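# Set the matching-width blank in the vise against jaw and stop

## Task

Pick out the plain metal blank whose width equals that of the dark setting master and place it in the vise. It must rest on the two low loose bars, and both bars must finish standing upright between the jaws. The blank's entire long side must be pressed flush against the fixed jaw (the end block without hoses), and its short end must touch the work stop (the short rod between the jaws). Neither the setting master nor any other blank may be left obviously tipped over.

## Robot and tools

Robot: two six-joint arms, left_arm and right_arm, each with a two-finger parallel gripper and a wrist camera (cam_left_wrist, cam_right_wrist, both 896x504). A two-camera stand is fixed behind the arms. Anything that ends up off the table fails the job.

Frames. Scene frame: origin at table height midway between the nominal bases, +z up, +x out over the table, left_arm toward +y (image left/right does not follow arm names). Actual bases: left_arm at (+0.014, +0.281, 0) m, quat_wxyz (+1.000, 0, 0, -0.019); right_arm at (+0.056, -0.369, 0) m, quat_wxyz (+1.000, 0, 0, +0.004). Each arm's reported hand position, orientation, velocities and targets are in that arm's own base frame; fixed cameras and the table use the scene frame. Reported hand poses may be a few cm off, more when reaching far.

Gripper geometry: fingers point along gripper +z and close along its x axis. end_effector_position is the point between the pads; fingertips extend 15.0 mm past it. The housing is 146 mm long (in the closing direction) by 50 mm wide and starts 65 mm behind that point. A post-mounted block juts about 11 cm from the wrist-roll axis toward gripper -y, about 2 cm ahead of the flange, rotating with the gripper.

The row. Every command row has 18 numbers: left_arm's 9, then right_arm's 9, even if one arm stays idle. Each arm's 9 are six absolute joint target angles in radians, then gripper position, force_limit, speed, each in [-1, 1]. Joint order in rows and in all per-joint result lists is: wrist roll, shoulder, waist, wrist pitch, forearm roll, elbow. Stated joint ranges (rad): wrist roll -6.283 to 6.283, shoulder -2.059 to 2.094, waist -6.283 to 6.283, wrist pitch -1.693 to 3.142, forearm roll -6.283 to 6.283, elbow -3.927 to 0.192. A call is rejected if a target exceeds a range end by over 0.010 and lies beyond the joint's last reported angle; true ends can differ by up to 0.010, and a target past the real end is clipped there (result may say "joint sent to its limit"). Per-step targets stay within 0.637 rad of the measured angle, joint target rate is capped at 3.14 rad/s, and gripper speed is capped at 1 m/s.

Gripper numbers: position +1 = fully open (108 mm), about -0.96 = pads meet; send -1 to grasp and keep sending it. force_limit runs from about 2.5 N per pad at -1 to 32 N at +1 (actual varies widely by unit and closing speed). speed maps 5 mm/s at -1 to 420 mm/s at +1. To leave a gripper unchanged, resend its last three numbers (0 is itself a command). New force or speed only applies after fingers stop if position changes by 0.01 or more.

Tools.
execute_actions(actions, cameras): actions is a list of actions; each action is up to 15 rows, one per 1/30 s step, and a short table repeats its last row to fill 15 steps. Empty actions returns a full state plus images.
move(target, speed, blend, blocking, cameras): target is one 18-number row or a list of up to 15 rows of absolute joint goals; all joints interpolate together (gripper paths curve, no collision avoidance). speed in rad/s for the joint with farthest to go, 0.01 to 3.14, default 0.5; one value or one per target. blend in rad rounds corners (0 = stop at each target). Gripper numbers of later targets are applied only once everything rests there. blocking=false returns after about 0.5 s while motion continues; a new move replaces a running one. The result adds a move: line such as done, off_target, moving, held or fault, and possibly limits=held.
wait(seconds 0 to 10, cameras): holds last commands.
stop(cameras): brakes a running move; fingers continue.
zoom_image(camera, region [x0,y0,x1,y1] pixels, max 504x504): closer look at the latest image from a wrist camera.
show_instructions(): displays the reference job-sheet images.
clear_fault(arm): clears a reported torque fault on left_arm or right_arm.
finished_scene(scene): ends the scene; call nothing afterward.

Results: Joint positions, Joint velocities (may say within noise), Joint targets (current drive goals, can change on their own), Joint torques (whole drive output, offset and noisy, positive toward larger angle), Tool commands, end_effector_position/quat/velocities, and per gripper is_grasped (1 only if fingers stopped on something before the commanded position), width_mm, force_n. "joint command not followed" means the clearance check between arms altered targets.

Cautions: contact torque at a joint's load limit (waist 46.2, shoulder 46.3, elbow 28.5, forearm roll 22.1, wrist pitch 10.9, wrist roll 10.7 N m; held weight counts) causes a torque fault: the arm backs off and halts until clear_fault. Staying at torque limit for 1 s or overloading too long does the same. Motors heat when holding loads, stretched, or pushing unreachable poses; MOTOR HOT appears at 65 °C and at 80 °C brakes lock for 30 to 60 s. Avoid drops, releasing moving parts, fast impacts, hard pushes into fixed or heavy objects, and any arm-to-arm contact or gripping of the other arm's fingers. Faster moves and targets deeper past contact press harder. Loose objects may occasionally be nudged by outside forces.

Each tool is called after "Request:" as name(argument=value, ...) on one line, values as JSON.

Reference images:

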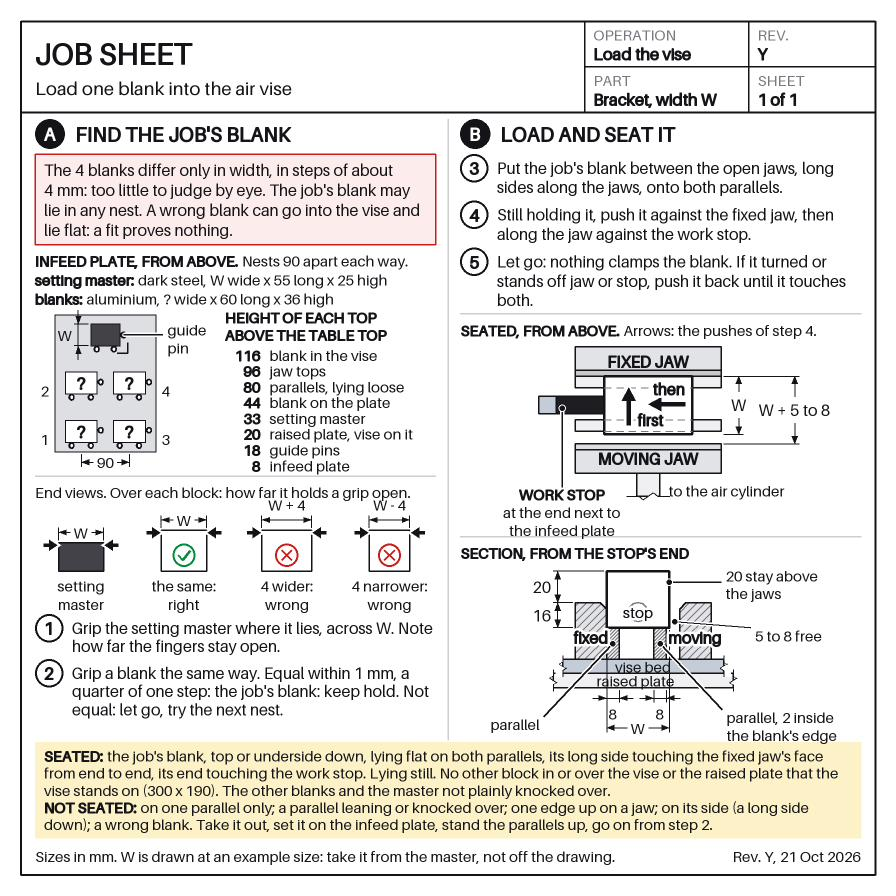

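## Session

Request:
execute_actions(actions=[])

Nothing of this call was run. Scene 2 begins with your next reply.

Request:
execute_actions(actions=[])

Scene clock: 0.00 s.
left_arm: end_effector_position=(+0.4462, +0.2991, +0.2383) width_mm=108.10 is_grasped=0 force_n=0.00 end_effector_quat_wxyz=(-0.542, +0.640, +0.459, +0.294) | right_arm: end_effector_position=(+0.2210, -0.1397, +0.2973) width_mm=108.10 is_grasped=0 force_n=0.00 end_effector_quat_wxyz=(-0.103, +0.022, +0.947, +0.302)
Joint names: [wrist roll, shoulder, waist, wrist pitch, forearm roll, elbow]
Joint positions: left_arm=[0.492 0.255 0.155 1.384 1.414 -1.062] | right_arm=[-1.564 -0.275 -0.832 1.887 0.27 -1.02]
Joint velocities: within noise
Joint torques (N m): no reading
Joint targets: left_arm=[0.492 0.255 0.155 1.384 1.414 -1.062] | right_arm=[-1.564 -0.275 -0.832 1.887 0.270 -1.020]
Tool commands: left_gripper/position=+1.0 left_gripper/force_limit=+1.0 left_gripper/speed=+1.0 right_gripper/position=+1.0 right_gripper/force_limit=+1.0 right_gripper/speed=+1.0

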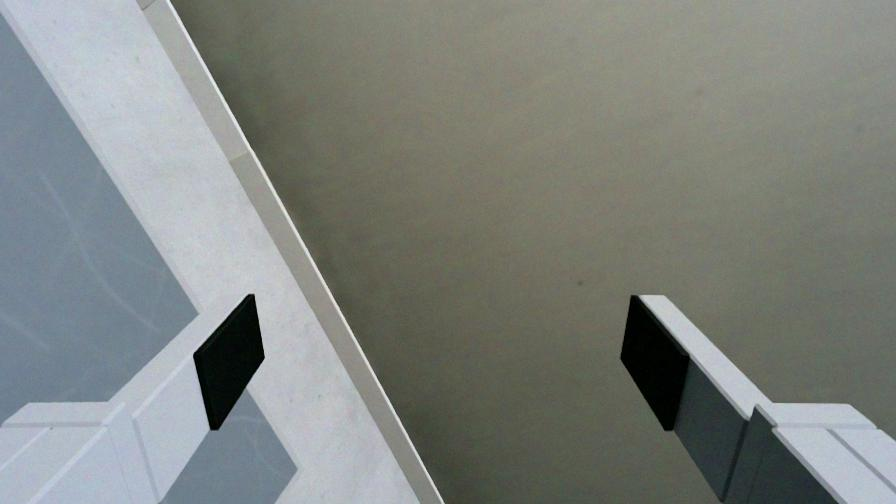

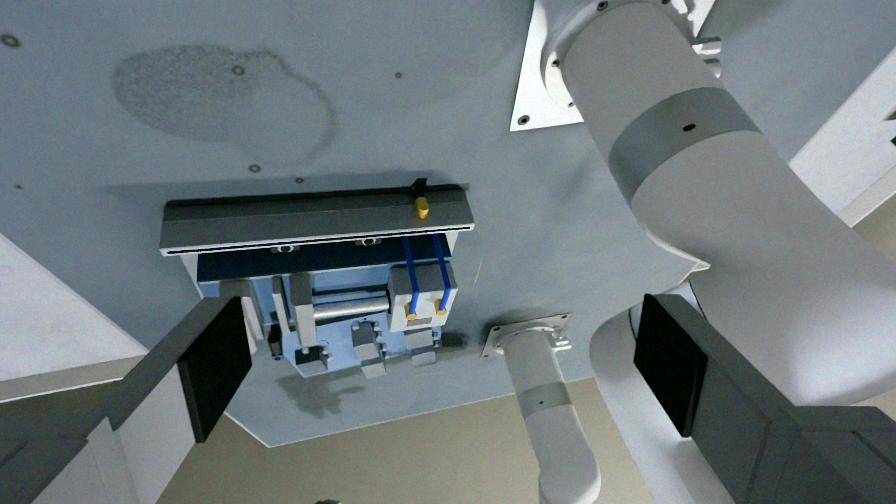

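Request:
move(target=[0.492,0.255,0.155,1.384,1.414,-1.062,1,1,1,0.709,-0.023,0.709,1.622,0,-1.599,1,1,1], speed=0.8, cameras=["all"])

Scene clock: 62.33 s.
left_arm: end_effector_position=(+0.4461, +0.2992, +0.2385) width_mm=108.10 is_grasped=0 force_n=0.00 end_effector_quat_wxyz=(-0.542, +0.640, +0.459, +0.294) | right_arm: end_effector_position=(+0.3499, +0.3001, +0.3996) width_mm=108.10 is_grasped=0 force_n=0.00 end_effector_quat_wxyz=(+0.000, +0.383, +0.924, +0.000)
Joint names: [wrist roll, shoulder, waist, wrist pitch, forearm roll, elbow]
Joint positions: left_arm=[0.492 0.255 0.155 1.384 1.414 -1.062] | right_arm=[0.709 -0.023 0.709 1.622 0 -1.599]
Joint torques (N m): left_arm=[1.4 -38.52 5.93 2.75 -0.52 -13.4] | right_arm=[1.44 -20.47 4.51 -6.07 -3.36 -22.28]
Joint targets: left_arm=[0.492 0.255 0.155 1.384 1.414 -1.062] | right_arm=[0.709 -0.023 0.709 1.622 0.000 -1.599]
move: done

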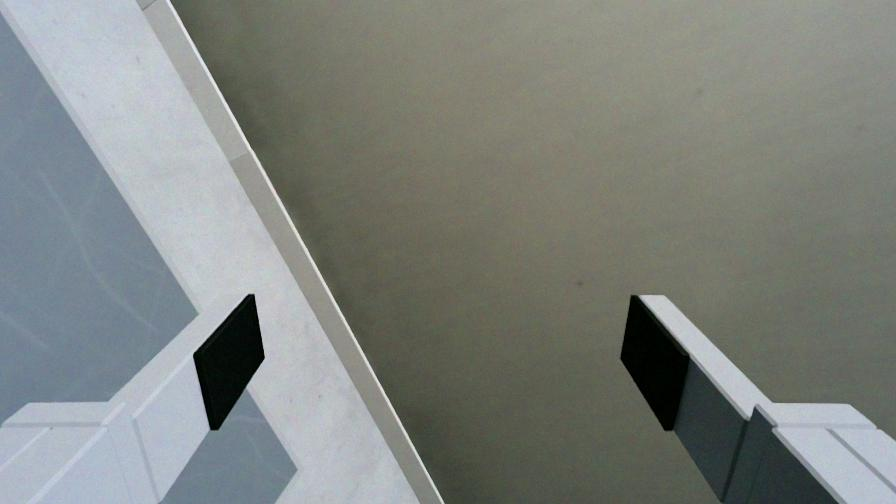

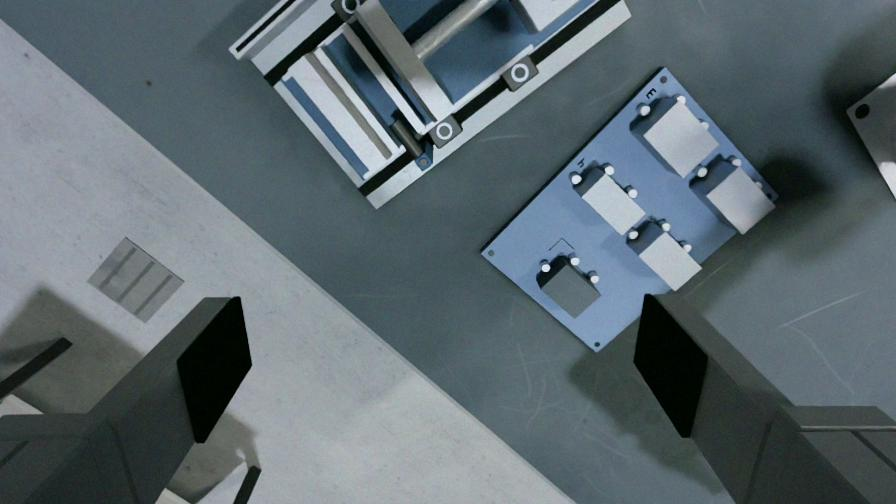

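Request:
zoom_image(camera="cam_right_wrist", region=[220, 0, 640, 220])

Request:
zoom_image(camera="cam_right_wrist", region=[470, 60, 790, 360])

Scaled by 1.200 from the camera's 896x504 image, which has a finer 1280x720 frame.

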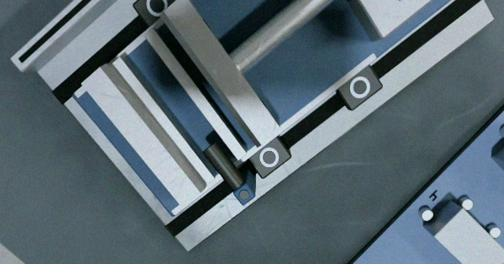

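Scaled by 1.575 from the camera's 896x504 image, which has a finer 1280x720 frame.

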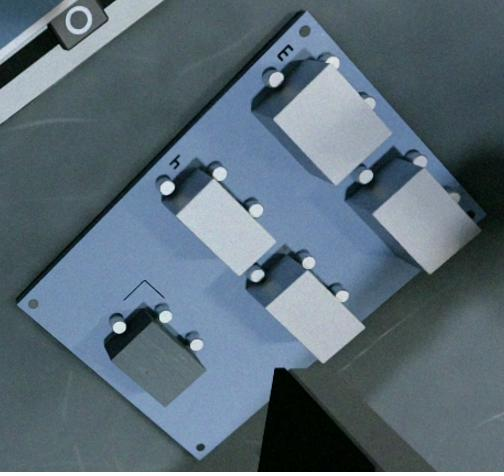

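Request:
move(target=[[0.492,0.255,0.155,1.384,1.414,-1.062,1,1,1,-1.564,-0.275,-0.832,1.887,0.27,-1.02,1,1,1],[-1.50,0.1327,-0.5885,1.5075,0,-1.64,1,1,1,-1.564,-0.275,-0.832,1.887,0.27,-1.02,1,1,1]], speed=0.8, cameras=["cam_left_wrist"])

Request:
zoom_image(camera="cam_left_wrist", region=[200, 0, 700, 400])

Scene clock: 163.73 s.
left_arm: end_effector_position=(+0.4270, -0.2849, +0.3495) width_mm=108.10 is_grasped=0 force_n=0.00 end_effector_quat_wxyz=(+0.000, -0.063, +0.998, +0.000) | right_arm: end_effector_position=(+0.2209, -0.1398, +0.2975) width_mm=108.10 is_grasped=0 force_n=0.00 end_effector_quat_wxyz=(-0.103, +0.023, +0.948, +0.302)
Joint names: [wrist roll, shoulder, waist, wrist pitch, forearm roll, elbow]
Joint positions: left_arm=[-1.5 0.133 -0.588 1.508 0 -1.64] | right_arm=[-1.564 -0.275 -0.832 1.887 0.27 -1.02]
Joint torques (N m): left_arm=[-1.49 -38.35 -5.88 0.19 -1.65 -20.28] | right_arm=[-1.49 -24.89 -5.2 2.34 4.02 -16.15]
Joint targets: left_arm=[-1.500 0.133 -0.589 1.508 0.000 -1.640] | right_arm=[-1.564 -0.275 -0.832 1.887 0.270 -1.020]
move: done
Images, in order (width x height): cam_left_wrist 896x504.

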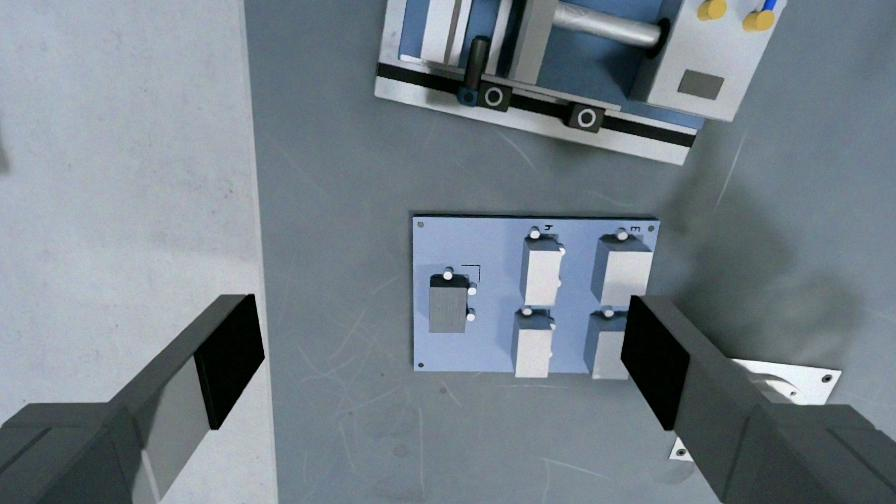

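Scaled by 1.008 from the camera's 896x504 image, which has a finer 1280x720 frame.

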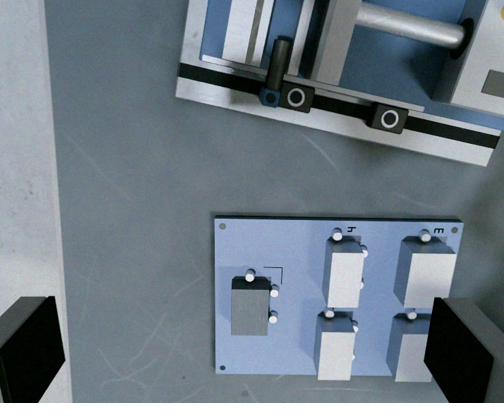

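Request:
move(target=[-1.1105,-0.1349,-0.199,0.9116,0,-0.7767,1,1,1,-1.564,-0.275,-0.832,1.887,0.27,-1.02,1,1,1], cameras=["cam_left_wrist"])

Scene clock: 186.77 s.
left_arm: end_effector_position=(+0.4009, -0.0809, +0.1596) width_mm=108.10 is_grasped=0 force_n=0.00 end_effector_quat_wxyz=(+0.000, -0.063, +0.998, +0.000) | right_arm: end_effector_position=(+0.2209, -0.1398, +0.2975) width_mm=108.10 is_grasped=0 force_n=0.00 end_effector_quat_wxyz=(-0.103, +0.023, +0.948, +0.302)
Joint names: [wrist roll, shoulder, waist, wrist pitch, forearm roll, elbow]
Joint positions: left_arm=[-1.111 -0.135 -0.199 0.912 0 -0.777] | right_arm=[-1.564 -0.275 -0.832 1.887 0.27 -1.02]
Joint torques (N m): left_arm=[1.41 -29.74 6.07 -3.2 1.12 -13.37] | right_arm=[-1.46 -25.1 -5.14 2.29 3.7 -16.2]
Joint targets: left_arm=[-1.111 -0.135 -0.199 0.912 0.000 -0.777] | right_arm=[-1.564 -0.275 -0.832 1.887 0.270 -1.020]
move: done
Images, in order (width x height): cam_left_wrist 896x504.

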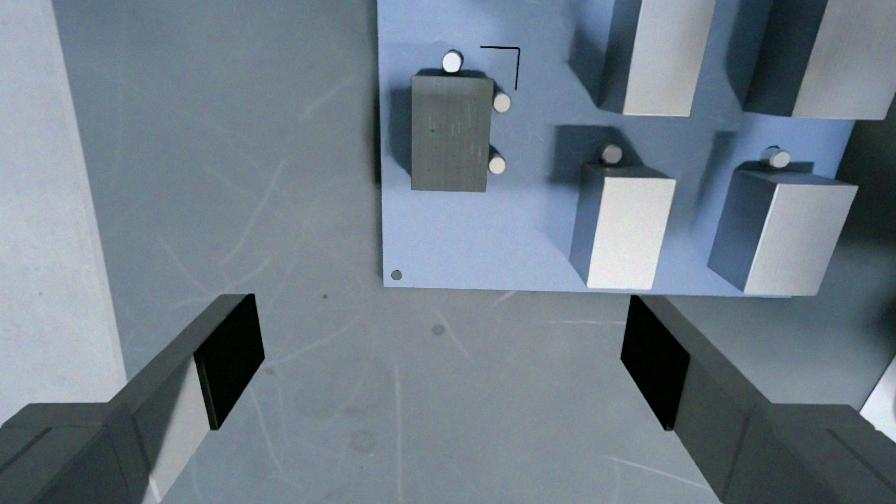

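Request:
move(target=[-1.1894,0.0648,-0.2779,0.6716,0,-0.7364,0.31,-0.7,0,-1.564,-0.275,-0.832,1.887,0.27,-1.02,1,1,1], cameras=["cam_left_wrist"])

Scene clock: 217.10 s.
left_arm: end_effector_position=(+0.4054, -0.1157, +0.0796) width_mm=70.05 is_grasped=0 force_n=0.00 end_effector_quat_wxyz=(+0.000, -0.063, +0.998, +0.000) | right_arm: end_effector_position=(+0.2209, -0.1398, +0.2975) width_mm=108.10 is_grasped=0 force_n=0.00 end_effector_quat_wxyz=(-0.103, +0.023, +0.948, +0.302)
Joint names: [wrist roll, shoulder, waist, wrist pitch, forearm roll, elbow]
Joint positions: left_arm=[-1.189 0.065 -0.278 0.672 0 -0.736] | right_arm=[-1.564 -0.275 -0.832 1.887 0.27 -1.02]
Joint torques (N m): left_arm=[-1.48 -19.25 -6.15 -3.21 1.2 -11.68] | right_arm=[-1.46 -25 -4.98 2.24 3.4 -16.2]
Joint targets: left_arm=[-1.189 0.065 -0.278 0.672 0.000 -0.736] | right_arm=[-1.564 -0.275 -0.832 1.887 0.270 -1.020]
move: done
Images, in order (width x height): cam_left_wrist 896x504.

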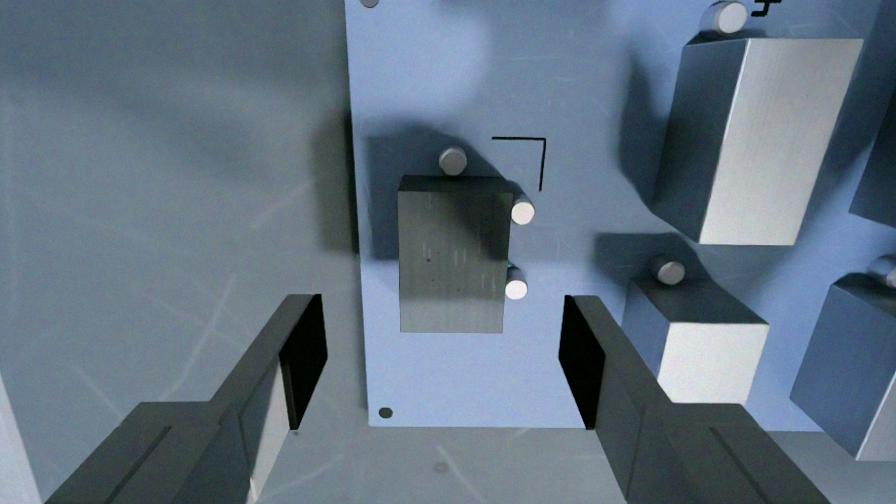

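Request:
move(target=[[-1.1915,0.1677,-0.28,0.544,0,-0.7117,0.31,-0.7,0,-1.564,-0.275,-0.832,1.887,0.27,-1.02,1,1,1],[-1.1915,0.1677,-0.28,0.544,0,-0.7117,-1,-0.7,-0.8,-1.564,-0.275,-0.832,1.887,0.27,-1.02,1,1,1]], speed=0.2, cameras=["cam_left_wrist"])

Scene clock: 230.10 s.
left_arm: end_effector_position=(+0.4034, -0.1160, +0.0376) width_mm=38.71 is_grasped=1 force_n=16.54 end_effector_quat_wxyz=(+0.000, -0.063, +0.998, +0.000) | right_arm: end_effector_position=(+0.2209, -0.1398, +0.2975) width_mm=108.10 is_grasped=0 force_n=0.00 end_effector_quat_wxyz=(-0.103, +0.023, +0.948, +0.302)
Joint names: [wrist roll, shoulder, waist, wrist pitch, forearm roll, elbow]
Joint positions: left_arm=[-1.192 0.168 -0.28 0.544 0 -0.712] | right_arm=[-1.564 -0.275 -0.832 1.887 0.27 -1.02]
Joint torques (N m): left_arm=[-1.48 -21.34 -4.45 -3.09 0.91 -12.32] | right_arm=[-1.43 -24.92 -4.84 2.31 3.08 -16.15]
Joint targets: left_arm=[-1.192 0.168 -0.280 0.544 0.000 -0.712] | right_arm=[-1.564 -0.275 -0.832 1.887 0.270 -1.020]
move: done
Images, in order (width x height): cam_left_wrist 896x504.

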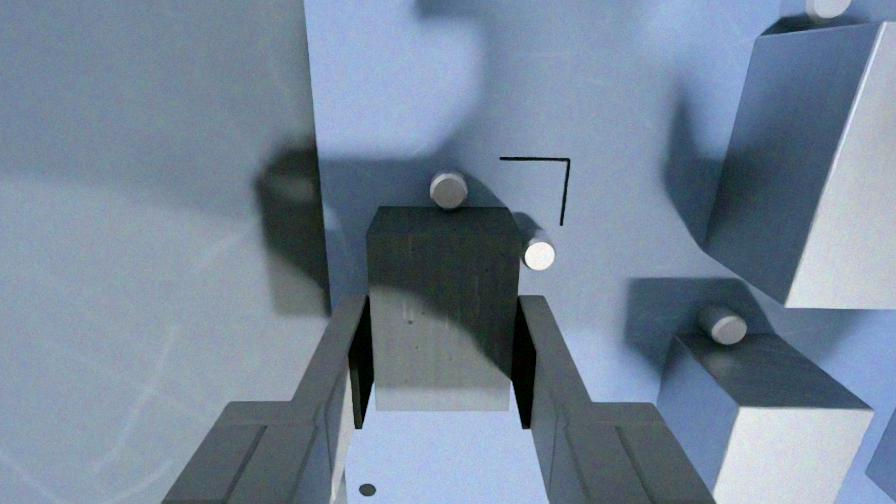

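Request:
move(target=[[-1.1915,0.1677,-0.28,0.544,0,-0.7117,0.25,-0.7,-0.8,-1.564,-0.275,-0.832,1.887,0.27,-1.02,1,1,1],[-1.191,0.0648,-0.2795,0.6716,0,-0.7364,0.25,-0.7,-0.8,-1.564,-0.275,-0.832,1.887,0.27,-1.02,1,1,1],[-1.1105,-0.1349,-0.199,0.9116,0,-0.7767,0.25,-0.7,-0.8,-1.564,-0.275,-0.832,1.887,0.27,-1.02,1,1,1],[-1.2738,-0.795,-0.3623,0.9475,0,-0.1525,0.25,-0.7,-0.8,-1.564,-0.275,-0.832,1.887,0.27,-1.02,1,1,1]], blend=[0,0.05,0.05,0], cameras=["cam_left_wrist"])

Scene clock: 272.40 s.
left_arm: end_effector_position=(+0.2186, -0.0828, +0.1194) width_mm=66.75 is_grasped=0 force_n=0.00 end_effector_quat_wxyz=(+0.000, -0.063, +0.998, +0.000) | right_arm: end_effector_position=(+0.2209, -0.1398, +0.2975) width_mm=108.10 is_grasped=0 force_n=0.00 end_effector_quat_wxyz=(-0.103, +0.023, +0.948, +0.302)
Joint names: [wrist roll, shoulder, waist, wrist pitch, forearm roll, elbow]
Joint positions: left_arm=[-1.274 -0.795 -0.362 0.947 0 -0.153] | right_arm=[-1.564 -0.275 -0.832 1.887 0.27 -1.02]
Joint torques (N m): left_arm=[-1.45 -12.69 -6.12 0.18 0.44 -13.7] | right_arm=[-1.42 -25.01 -4.81 2.2 2.74 -16.13]
Joint targets: left_arm=[-1.274 -0.795 -0.362 0.948 0.000 -0.153] | right_arm=[-1.564 -0.275 -0.832 1.887 0.270 -1.020]
move: done
Images, in order (width x height): cam_left_wrist 896x504.

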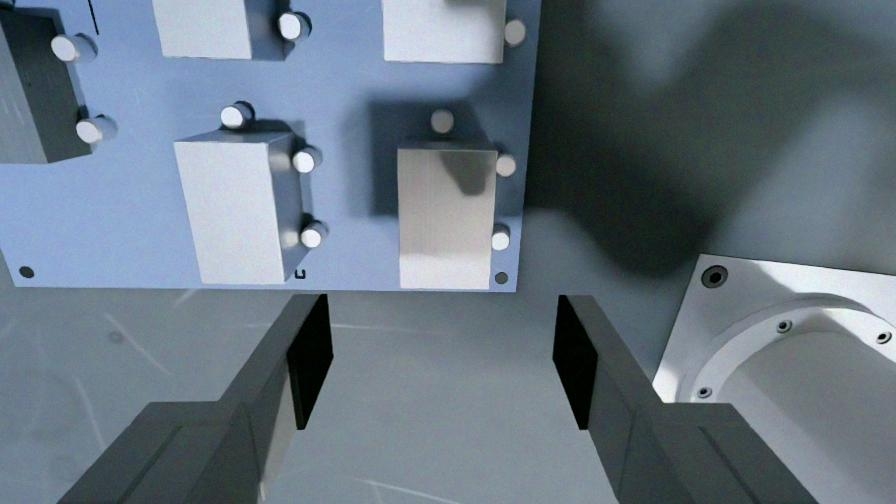

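Request:
move(target=[[-1.2926,-0.4735,-0.3811,0.5398,0,-0.0663,0.25,-0.7,-0.8,-1.564,-0.275,-0.832,1.887,0.27,-1.02,1,1,1],[-1.2926,-0.4735,-0.3811,0.5398,0,-0.0663,-1,-0.7,-0.8,-1.564,-0.275,-0.832,1.887,0.27,-1.02,1,1,1]], speed=0.2, cameras=["cam_left_wrist"])

Scene clock: 286.77 s.
left_arm: end_effector_position=(+0.2194, -0.0879, +0.0426) width_mm=38.90 is_grasped=1 force_n=15.68 end_effector_quat_wxyz=(+0.000, -0.063, +0.998, +0.000) | right_arm: end_effector_position=(+0.2209, -0.1398, +0.2975) width_mm=108.10 is_grasped=0 force_n=0.00 end_effector_quat_wxyz=(-0.103, +0.023, +0.948, +0.302)
Joint names: [wrist roll, shoulder, waist, wrist pitch, forearm roll, elbow]
Joint positions: left_arm=[-1.293 -0.473 -0.381 0.54 0 -0.066] | right_arm=[-1.564 -0.275 -0.832 1.887 0.27 -1.02]
Joint torques (N m): left_arm=[-1.43 -3.7 -4.95 -2.99 0.15 -11.12] | right_arm=[-1.35 -24.89 -4.87 2.21 2.18 -16.22]
Joint targets: left_arm=[-1.293 -0.474 -0.381 0.540 0.000 -0.066] | right_arm=[-1.564 -0.275 -0.832 1.887 0.270 -1.020]
move: done
Images, in order (width x height): cam_left_wrist 896x504.

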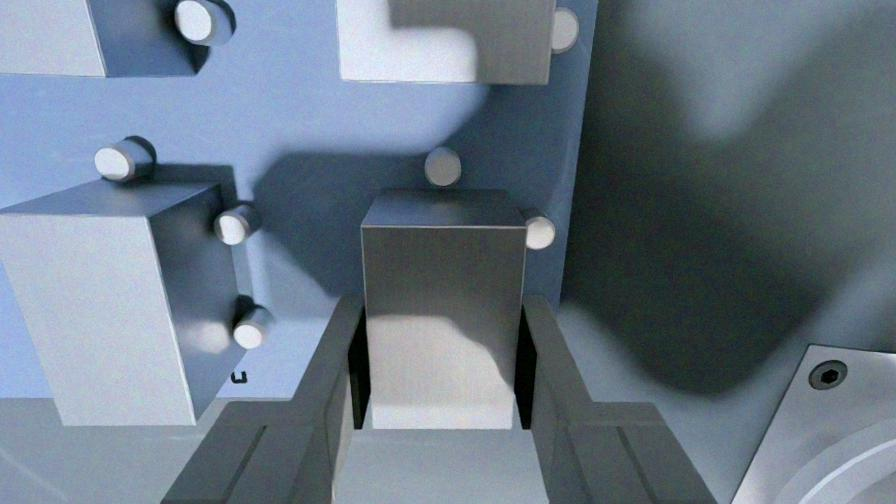

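Request:
move(target=[[-1.2926,-0.4735,-0.3811,0.5398,0,-0.0663,-0.97,-0.1,-0.8,-1.564,-0.275,-0.832,1.887,0.27,-1.02,1,1,1],[-1.2926,-0.6494,-0.3811,0.7477,0,-0.0983,-0.97,-0.1,-0.8,-1.564,-0.275,-0.832,1.887,0.27,-1.02,1,1,1],[-1.2926,-0.858,-0.3811,1.1003,0,-0.2423,-0.97,-0.1,-0.8,-1.564,-0.275,-0.832,1.887,0.27,-1.02,1,1,1],[-1.3023,0.1171,-0.6043,1.2178,0,-1.3349,-0.97,-0.1,-0.8,-1.564,-0.275,-0.832,1.887,0.27,-1.02,1,1,1]], speed=0.5, blend=[0,0.04,0.05,0], cameras=["cam_left_wrist"])

Request:
zoom_image(camera="cam_left_wrist", region=[300, 0, 700, 300])

Scene clock: 329.47 s.
left_arm: end_effector_position=(+0.4201, -0.2901, +0.2496) width_mm=38.89 is_grasped=1 force_n=15.58 end_effector_quat_wxyz=(+0.000, +0.044, +0.999, +0.000) | right_arm: end_effector_position=(+0.2209, -0.1398, +0.2975) width_mm=108.10 is_grasped=0 force_n=0.00 end_effector_quat_wxyz=(-0.103, +0.023, +0.948, +0.302)
Joint names: [wrist roll, shoulder, waist, wrist pitch, forearm roll, elbow]
Joint positions: left_arm=[-1.302 0.117 -0.604 1.218 0 -1.335] | right_arm=[-1.564 -0.275 -0.832 1.887 0.27 -1.02]
Joint torques (N m): left_arm=[-1.44 -26.25 -6.07 0.09 -0.38 -21.47] | right_arm=[-1.3 -24.94 -4.54 2.11 1.71 -16.22]
Joint targets: left_arm=[-1.302 0.117 -0.604 1.218 0.000 -1.335] | right_arm=[-1.564 -0.275 -0.832 1.887 0.270 -1.020]
move: done
Images, in order (width x height): cam_left_wrist 896x504.

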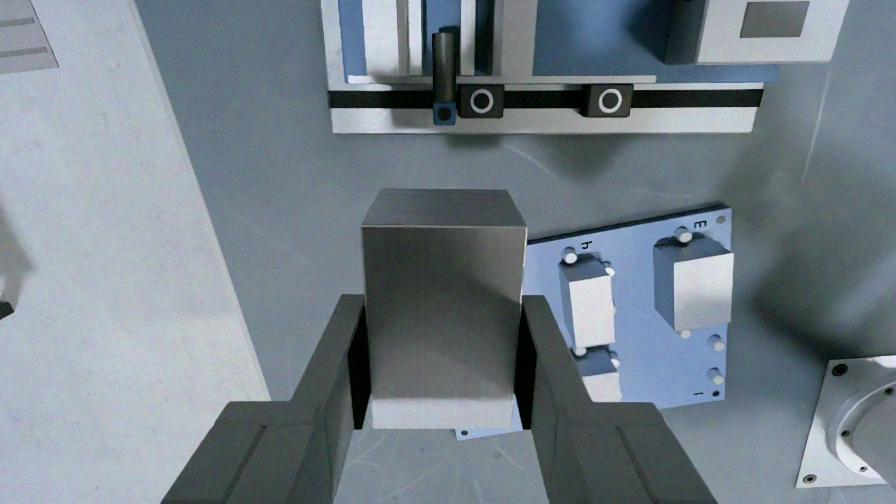

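Scaled by 1.260 from the camera's 896x504 image, which has a finer 1280x720 frame.

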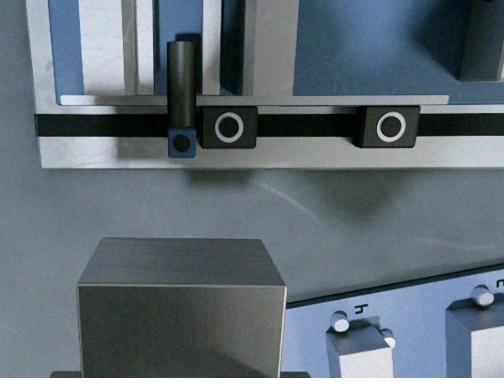

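Request:
move(target=[[-1.4824,0.3846,-0.7844,1.1676,0,-1.5522,-0.97,-0.1,-0.8,-1.564,-0.275,-0.832,1.887,0.27,-1.02,1,1,1],[-1.4824,0.4403,-0.7844,1.0177,0,-1.458,-0.97,-0.1,-0.8,-1.564,-0.275,-0.832,1.887,0.27,-1.02,1,1,1]], speed=[0.3,0.15], cameras=["cam_left_wrist"])

Request:
zoom_image(camera="cam_left_wrist", region=[250, 150, 650, 450])

Scene clock: 375.97 s.
left_arm: end_effector_position=(+0.4090, -0.4082, +0.1396) width_mm=38.89 is_grasped=1 force_n=15.57 end_effector_quat_wxyz=(+0.000, +0.044, +0.999, +0.000) | right_arm: end_effector_position=(+0.2209, -0.1398, +0.2975) width_mm=108.10 is_grasped=0 force_n=0.00 end_effector_quat_wxyz=(-0.103, +0.023, +0.948, +0.302)
Joint names: [wrist roll, shoulder, waist, wrist pitch, forearm roll, elbow]
Joint positions: left_arm=[-1.482 0.44 -0.784 1.018 0 -1.458] | right_arm=[-1.564 -0.275 -0.832 1.887 0.27 -1.02]
Joint torques (N m): left_arm=[-1.45 -33.55 -5.93 -3.41 -0.73 -14.78] | right_arm=[-1.33 -24.94 -4.38 2.13 1.32 -16.28]
Joint targets: left_arm=[-1.482 0.440 -0.784 1.018 0.000 -1.458] | right_arm=[-1.564 -0.275 -0.832 1.887 0.270 -1.020]
move: done
Images, in order (width x height): cam_left_wrist 896x504.

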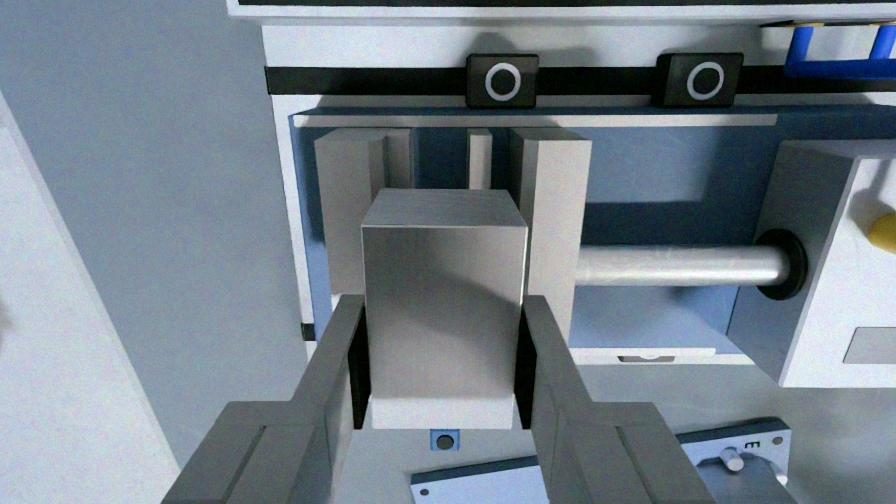

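Scaled by 1.260 from the camera's 896x504 image, which has a finer 1280x720 frame.

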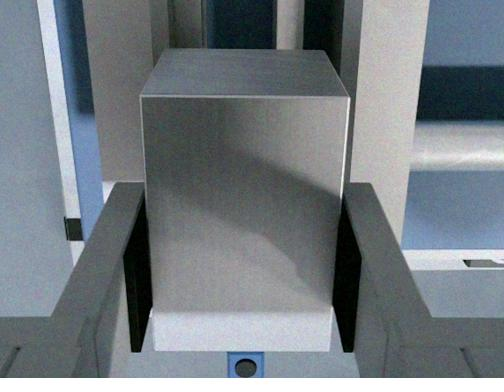

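Request:
move(target=[-1.4839,0.4678,-0.7859,0.9589,0,-1.4267,-0.97,-0.1,-0.8,-1.564,-0.275,-0.832,1.887,0.27,-1.02,1,1,1], speed=0.08, cameras=["cam_left_wrist"])

Request:
zoom_image(camera="cam_left_wrist", region=[250, 150, 650, 450])

Scene clock: 403.67 s.
left_arm: end_effector_position=(+0.4078, -0.4082, +0.1156) width_mm=38.89 is_grasped=1 force_n=15.59 end_effector_quat_wxyz=(+0.000, +0.044, +0.999, +0.000) | right_arm: end_effector_position=(+0.2209, -0.1398, +0.2975) width_mm=108.10 is_grasped=0 force_n=0.00 end_effector_quat_wxyz=(-0.103, +0.023, +0.948, +0.302)
Joint names: [wrist roll, shoulder, waist, wrist pitch, forearm roll, elbow]
Joint positions: left_arm=[-1.484 0.468 -0.786 0.959 0 -1.427] | right_arm=[-1.564 -0.275 -0.832 1.887 0.27 -1.02]
Joint torques (N m): left_arm=[-1.48 -32.9 -6.15 -3.37 -0.86 -14.1] | right_arm=[-1.27 -24.98 -4.35 2.08 1.06 -16.29]
Joint targets: left_arm=[-1.484 0.468 -0.786 0.959 0.000 -1.427] | right_arm=[-1.564 -0.275 -0.832 1.887 0.270 -1.020]
move: done
Images, in order (width x height): cam_left_wrist 896x504.

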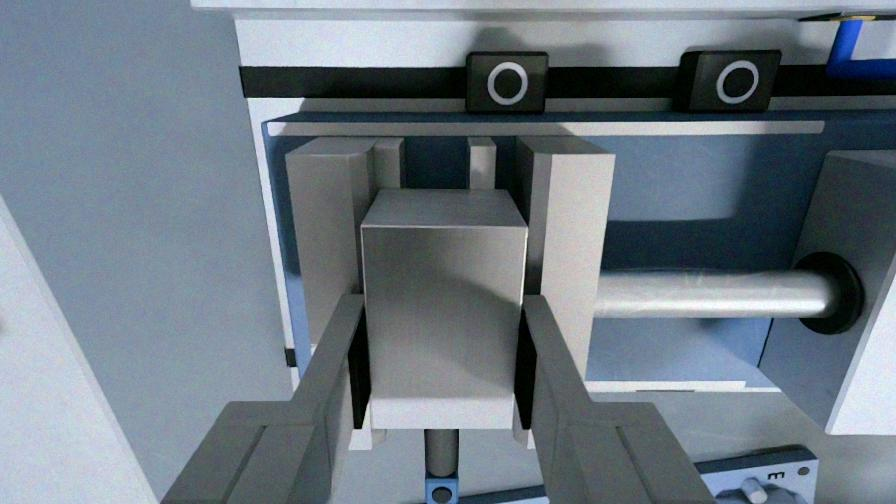

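Scaled by 1.260 from the camera's 896x504 image, which has a finer 1280x720 frame.

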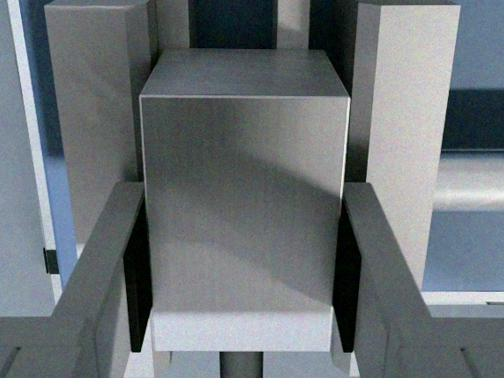

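Request:
move(target=[-1.480,0.4764,-0.782,0.9637,0,-1.4401,-0.97,-0.1,-0.8,-1.564,-0.275,-0.832,1.887,0.27,-1.02,1,1,1], speed=0.02, cameras=["cam_left_wrist"])

Request:
zoom_image(camera="cam_left_wrist", region=[250, 150, 650, 450])

Scene clock: 410.10 s.
left_arm: end_effector_position=(+0.4110, -0.4083, +0.1155) width_mm=38.85 is_grasped=1 force_n=21.85 end_effector_quat_wxyz=(+0.000, +0.044, +0.999, +0.000) | right_arm: end_effector_position=(+0.2209, -0.1398, +0.2975) width_mm=108.10 is_grasped=0 force_n=0.00 end_effector_quat_wxyz=(-0.103, +0.023, +0.948, +0.302)
Joint names: [wrist roll, shoulder, waist, wrist pitch, forearm roll, elbow]
Joint positions: left_arm=[-1.48 0.476 -0.782 0.964 0 -1.44] | right_arm=[-1.564 -0.275 -0.832 1.887 0.27 -1.02]
Joint torques (N m): left_arm=[0.98 -22.27 13.19 -5.25 -0.49 -24.29] | right_arm=[-1.27 -24.93 -4.4 2.1 0.84 -16.39]
Joint targets: left_arm=[-1.480 0.476 -0.782 0.964 0.000 -1.440] | right_arm=[-1.564 -0.275 -0.832 1.887 0.270 -1.020]
move: done
Images, in order (width x height): cam_left_wrist 896x504.

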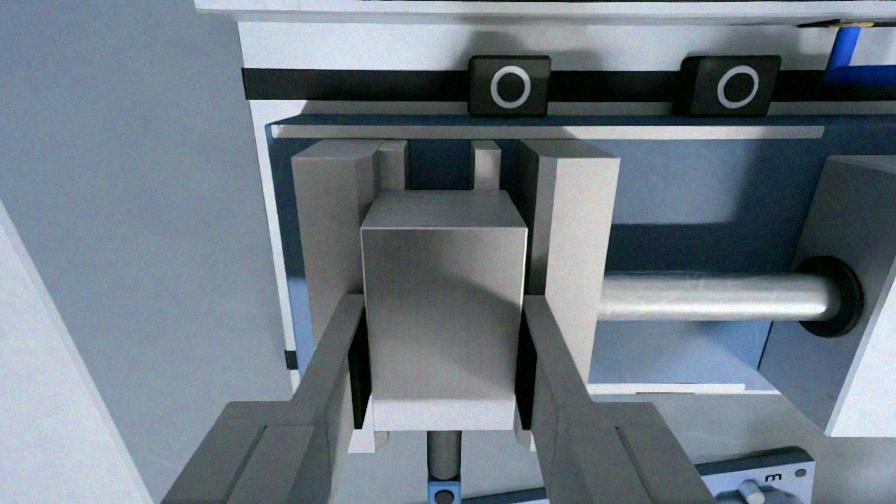

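Scaled by 1.260 from the camera's 896x504 image, which has a finer 1280x720 frame.

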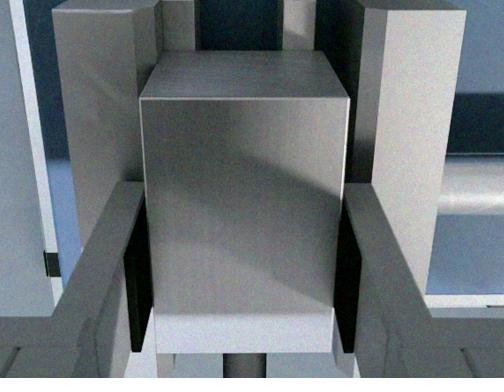

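Request:
move(target=[[-1.4808,0.4742,-0.7828,0.9625,0,-1.4366,-0.97,-0.1,-0.8,-1.564,-0.275,-0.832,1.887,0.27,-1.02,1,1,1],[-1.4742,0.464,-0.7762,0.9568,0,-1.4207,-0.97,-0.1,-0.8,-1.564,-0.275,-0.832,1.887,0.27,-1.02,1,1,1]], speed=0.02, cameras=["cam_left_wrist"])

Request:
zoom_image(camera="cam_left_wrist", region=[350, 390, 550, 504])

Scene clock: 428.27 s.
left_arm: end_effector_position=(+0.4108, -0.4034, +0.1155) width_mm=38.84 is_grasped=1 force_n=17.32 end_effector_quat_wxyz=(+0.000, +0.044, +0.999, +0.000) | right_arm: end_effector_position=(+0.2209, -0.1398, +0.2975) width_mm=108.10 is_grasped=0 force_n=0.00 end_effector_quat_wxyz=(-0.103, +0.023, +0.948, +0.302)
Joint names: [wrist roll, shoulder, waist, wrist pitch, forearm roll, elbow]
Joint positions: left_arm=[-1.474 0.464 -0.776 0.957 0 -1.421] | right_arm=[-1.564 -0.275 -0.832 1.887 0.27 -1.02]
Joint torques (N m): left_arm=[1.04 -41.27 16.96 -3.74 2.82 -12.7] | right_arm=[-1.3 -25.23 -4.34 2.11 0.59 -16.3]
Joint targets: left_arm=[-1.474 0.464 -0.776 0.957 0.000 -1.421] | right_arm=[-1.564 -0.275 -0.832 1.887 0.270 -1.020]
move: done
Images, in order (width x height): cam_left_wrist 896x504.

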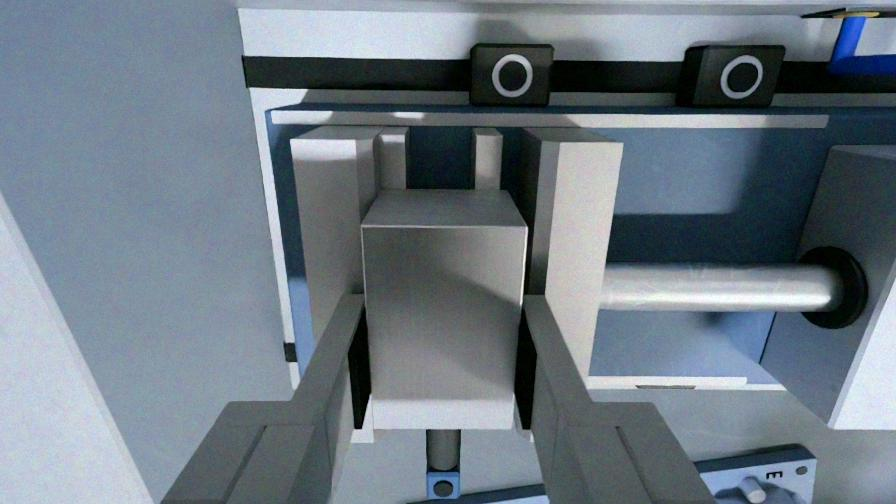

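Scaled by 2.520 from the camera's 896x504 image, which has a finer 1280x720 frame.

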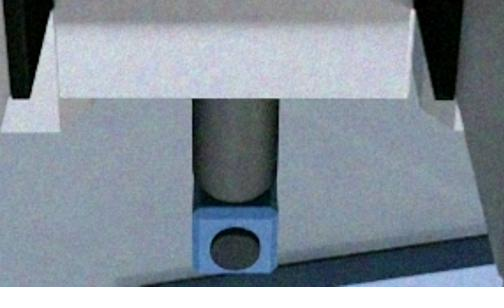

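Request:
move(target=[-1.4702,0.458,-0.7722,0.9534,0,-1.4114,-0.97,-0.1,-0.8,-1.564,-0.275,-0.832,1.887,0.27,-1.02,1,1,1], speed=0.015)

Request:
move(target=[-1.4687,0.456,-0.7707,0.9523,0,-1.4083,-0.97,-0.1,-0.8,-1.564,-0.275,-0.832,1.887,0.27,-1.02,1,1,1], speed=0.015, cameras=["cam_left_wrist"])

Scene clock: 436.67 s.
left_arm: end_effector_position=(+0.4111, -0.4005, +0.1154) width_mm=38.84 is_grasped=1 force_n=18.38 end_effector_quat_wxyz=(+0.000, +0.044, +0.999, +0.000) | right_arm: end_effector_position=(+0.2209, -0.1398, +0.2975) width_mm=108.10 is_grasped=0 force_n=0.00 end_effector_quat_wxyz=(-0.103, +0.023, +0.948, +0.302)
Joint names: [wrist roll, shoulder, waist, wrist pitch, forearm roll, elbow]
Joint positions: left_arm=[-1.47 0.458 -0.772 0.953 0 -1.411] | right_arm=[-1.564 -0.275 -0.832 1.887 0.27 -1.02]
Joint torques (N m): left_arm=[1.03 -40.21 18.67 -3.92 2.76 -12.32] | right_arm=[-1.21 -24.99 -4.32 2.01 0.32 -16.32]
Joint targets: left_arm=[-1.470 0.458 -0.772 0.953 0.000 -1.411] | right_arm=[-1.564 -0.275 -0.832 1.887 0.270 -1.020]
move: done

Scene clock: 437.37 s.
left_arm: end_effector_position=(+0.4113, -0.3994, +0.1154) width_mm=38.84 is_grasped=1 force_n=19.07 end_effector_quat_wxyz=(+0.000, +0.044, +0.999, +0.000) | right_arm: end_effector_position=(+0.2209, -0.1398, +0.2975) width_mm=108.10 is_grasped=0 force_n=0.00 end_effector_quat_wxyz=(-0.103, +0.023, +0.948, +0.302)
Joint names: [wrist roll, shoulder, waist, wrist pitch, forearm roll, elbow]
Joint positions: left_arm=[-1.469 0.456 -0.771 0.952 0 -1.408] | right_arm=[-1.564 -0.275 -0.832 1.887 0.27 -1.02]
Joint torques (N m): left_arm=[0.98 -39.79 20.85 -4.06 2.67 -12.29] | right_arm=[-1.26 -25.02 -4.2 1.97 0.25 -16.35]
Joint targets: left_arm=[-1.469 0.456 -0.771 0.952 0.000 -1.408] | right_arm=[-1.564 -0.275 -0.832 1.887 0.270 -1.020]
move: done
Images, in order (width x height): cam_left_wrist 896x504.

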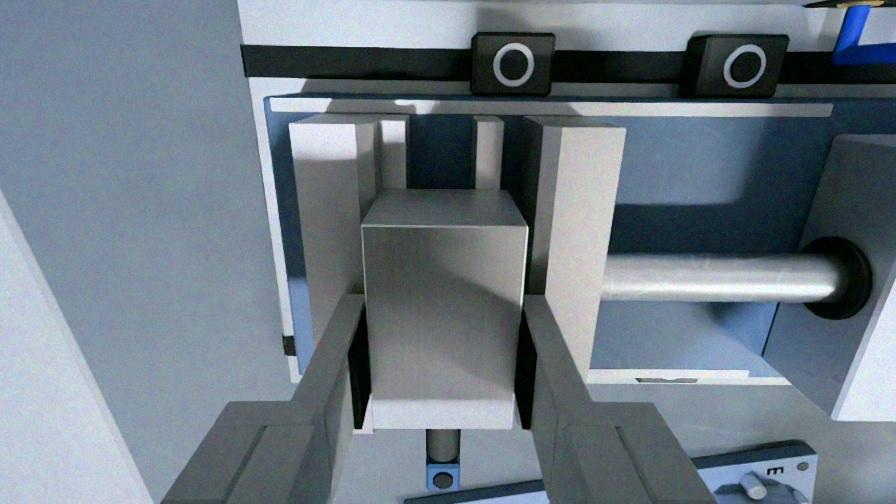

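Request:
move(target=[-1.4664,0.4511,-0.7684,0.9496,0,-1.4007,-0.97,-0.1,-0.8,-1.564,-0.275,-0.832,1.887,0.27,-1.02,1,1,1], speed=0.015)

Request:
move(target=[-1.465,0.4491,-0.767,0.9484,0,-1.3976,-0.97,-0.1,-0.8,-1.564,-0.275,-0.832,1.887,0.27,-1.02,1,1,1], speed=0.015, cameras=["cam_left_wrist"])

Request:
zoom_image(camera="cam_left_wrist", region=[350, 390, 550, 504])

Scene clock: 447.03 s.
left_arm: end_effector_position=(+0.4112, -0.3974, +0.1154) width_mm=38.84 is_grasped=1 force_n=20.24 end_effector_quat_wxyz=(+0.000, +0.044, +0.999, +0.000) | right_arm: end_effector_position=(+0.2209, -0.1398, +0.2975) width_mm=108.10 is_grasped=0 force_n=0.00 end_effector_quat_wxyz=(-0.103, +0.023, +0.948, +0.302)
Joint names: [wrist roll, shoulder, waist, wrist pitch, forearm roll, elbow]
Joint positions: left_arm=[-1.466 0.451 -0.768 0.949 0 -1.401] | right_arm=[-1.564 -0.275 -0.832 1.887 0.27 -1.02]
Joint torques (N m): left_arm=[1.01 -44.82 20.49 -0.8 2.71 -11.17] | right_arm=[-1.19 -24.96 -4.27 1.99 -0.03 -16.51]
Joint targets: left_arm=[-1.466 0.451 -0.768 0.950 0.000 -1.401] | right_arm=[-1.564 -0.275 -0.832 1.887 0.270 -1.020]
move: done

Scene clock: 447.73 s.
left_arm: end_effector_position=(+0.4113, -0.3964, +0.1154) width_mm=38.84 is_grasped=1 force_n=21.29 end_effector_quat_wxyz=(+0.000, +0.044, +0.999, +0.000) | right_arm: end_effector_position=(+0.2209, -0.1398, +0.2975) width_mm=108.10 is_grasped=0 force_n=0.00 end_effector_quat_wxyz=(-0.103, +0.023, +0.948, +0.302)
Joint names: [wrist roll, shoulder, waist, wrist pitch, forearm roll, elbow]
Joint positions: left_arm=[-1.465 0.449 -0.767 0.948 0 -1.398] | right_arm=[-1.564 -0.275 -0.832 1.887 0.27 -1.02]
Joint torques (N m): left_arm=[1.03 -43.42 22.05 -1.01 2.81 -10.44] | right_arm=[-1.14 -25.02 -4.19 1.97 -0.02 -16.3]
Joint targets: left_arm=[-1.465 0.449 -0.767 0.948 0.000 -1.398] | right_arm=[-1.564 -0.275 -0.832 1.887 0.270 -1.020]
move: done
Images, in order (width x height): cam_left_wrist 896x504.

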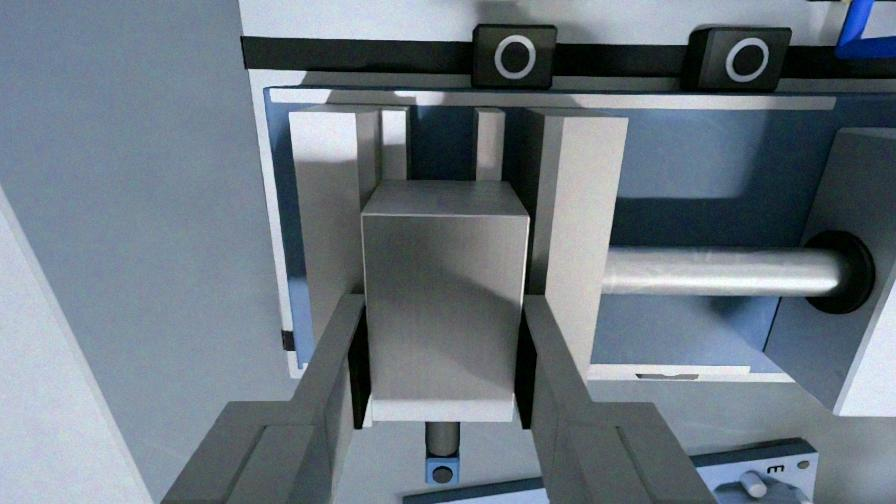

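Scaled by 2.520 from the camera's 896x504 image, which has a finer 1280x720 frame.

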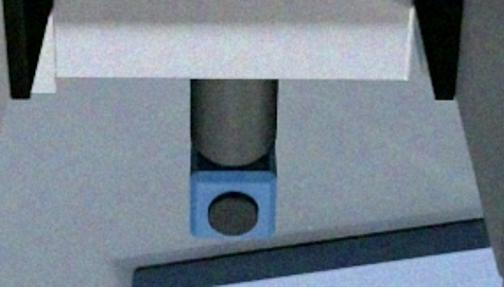

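Request:
move(target=[-1.465,0.451,-0.767,0.9448,0,-1.3959,-0.97,-0.1,-0.8,-1.564,-0.275,-0.832,1.887,0.27,-1.02,1,1,1], speed=0.01)

Request:
move(target=[-1.465,0.451,-0.767,0.9448,0,-1.3959,0.0,-0.1,-0.95,-1.564,-0.275,-0.832,1.887,0.27,-1.02,1,1,1], speed=0.02, cameras=["cam_left_wrist"])

Request:
zoom_image(camera="cam_left_wrist", region=[270, 80, 630, 500])

Scene clock: 463.77 s.
left_arm: end_effector_position=(+0.4112, -0.3963, +0.1139) width_mm=38.84 is_grasped=1 force_n=25.23 end_effector_quat_wxyz=(+0.000, +0.044, +0.999, +0.000) | right_arm: end_effector_position=(+0.2209, -0.1398, +0.2975) width_mm=108.10 is_grasped=0 force_n=0.00 end_effector_quat_wxyz=(-0.103, +0.023, +0.948, +0.302)
Joint names: [wrist roll, shoulder, waist, wrist pitch, forearm roll, elbow]
Joint positions: left_arm=[-1.465 0.451 -0.767 0.945 0 -1.396] | right_arm=[-1.564 -0.275 -0.832 1.887 0.27 -1.02]
Joint torques (N m): left_arm=[0.93 -13.42 18.57 -4.11 2.72 -7.08] | right_arm=[-1.24 -25.07 -4.2 1.91 -0.21 -16.42]
Joint targets: left_arm=[-1.465 0.451 -0.767 0.945 0.000 -1.396] | right_arm=[-1.564 -0.275 -0.832 1.887 0.270 -1.020]
move: done

Scene clock: 464.90 s.
left_arm: end_effector_position=(+0.4112, -0.3964, +0.1139) width_mm=53.00 is_grasped=0 force_n=0.00 end_effector_quat_wxyz=(+0.000, +0.044, +0.999, +0.000) | right_arm: end_effector_position=(+0.2209, -0.1398, +0.2975) width_mm=108.10 is_grasped=0 force_n=0.00 end_effector_quat_wxyz=(-0.103, +0.023, +0.948, +0.302)
Joint names: [wrist roll, shoulder, waist, wrist pitch, forearm roll, elbow]
Joint positions: left_arm=[-1.465 0.451 -0.767 0.945 0 -1.396] | right_arm=[-1.564 -0.275 -0.832 1.887 0.27 -1.02]
Joint torques (N m): left_arm=[0.97 -45.21 -6.12 0.25 -0.98 -19.66] | right_arm=[-1.22 -25.02 -4.05 1.92 -0.39 -16.39]
Joint targets: left_arm=[-1.465 0.451 -0.767 0.945 0.000 -1.396] | right_arm=[-1.564 -0.275 -0.832 1.887 0.270 -1.020]
move: done
Images, in order (width x height): cam_left_wrist 896x504.

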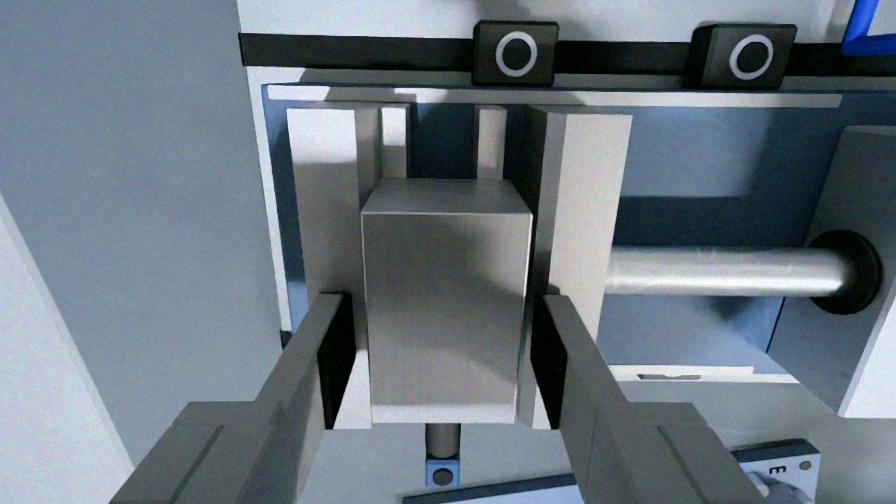

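Scaled by 1.200 from the camera's 896x504 image, which has a finer 1280x720 frame.

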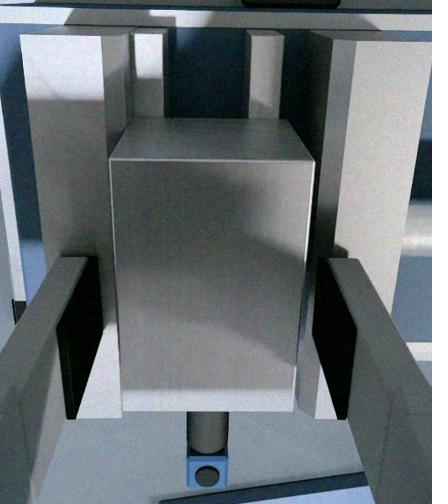

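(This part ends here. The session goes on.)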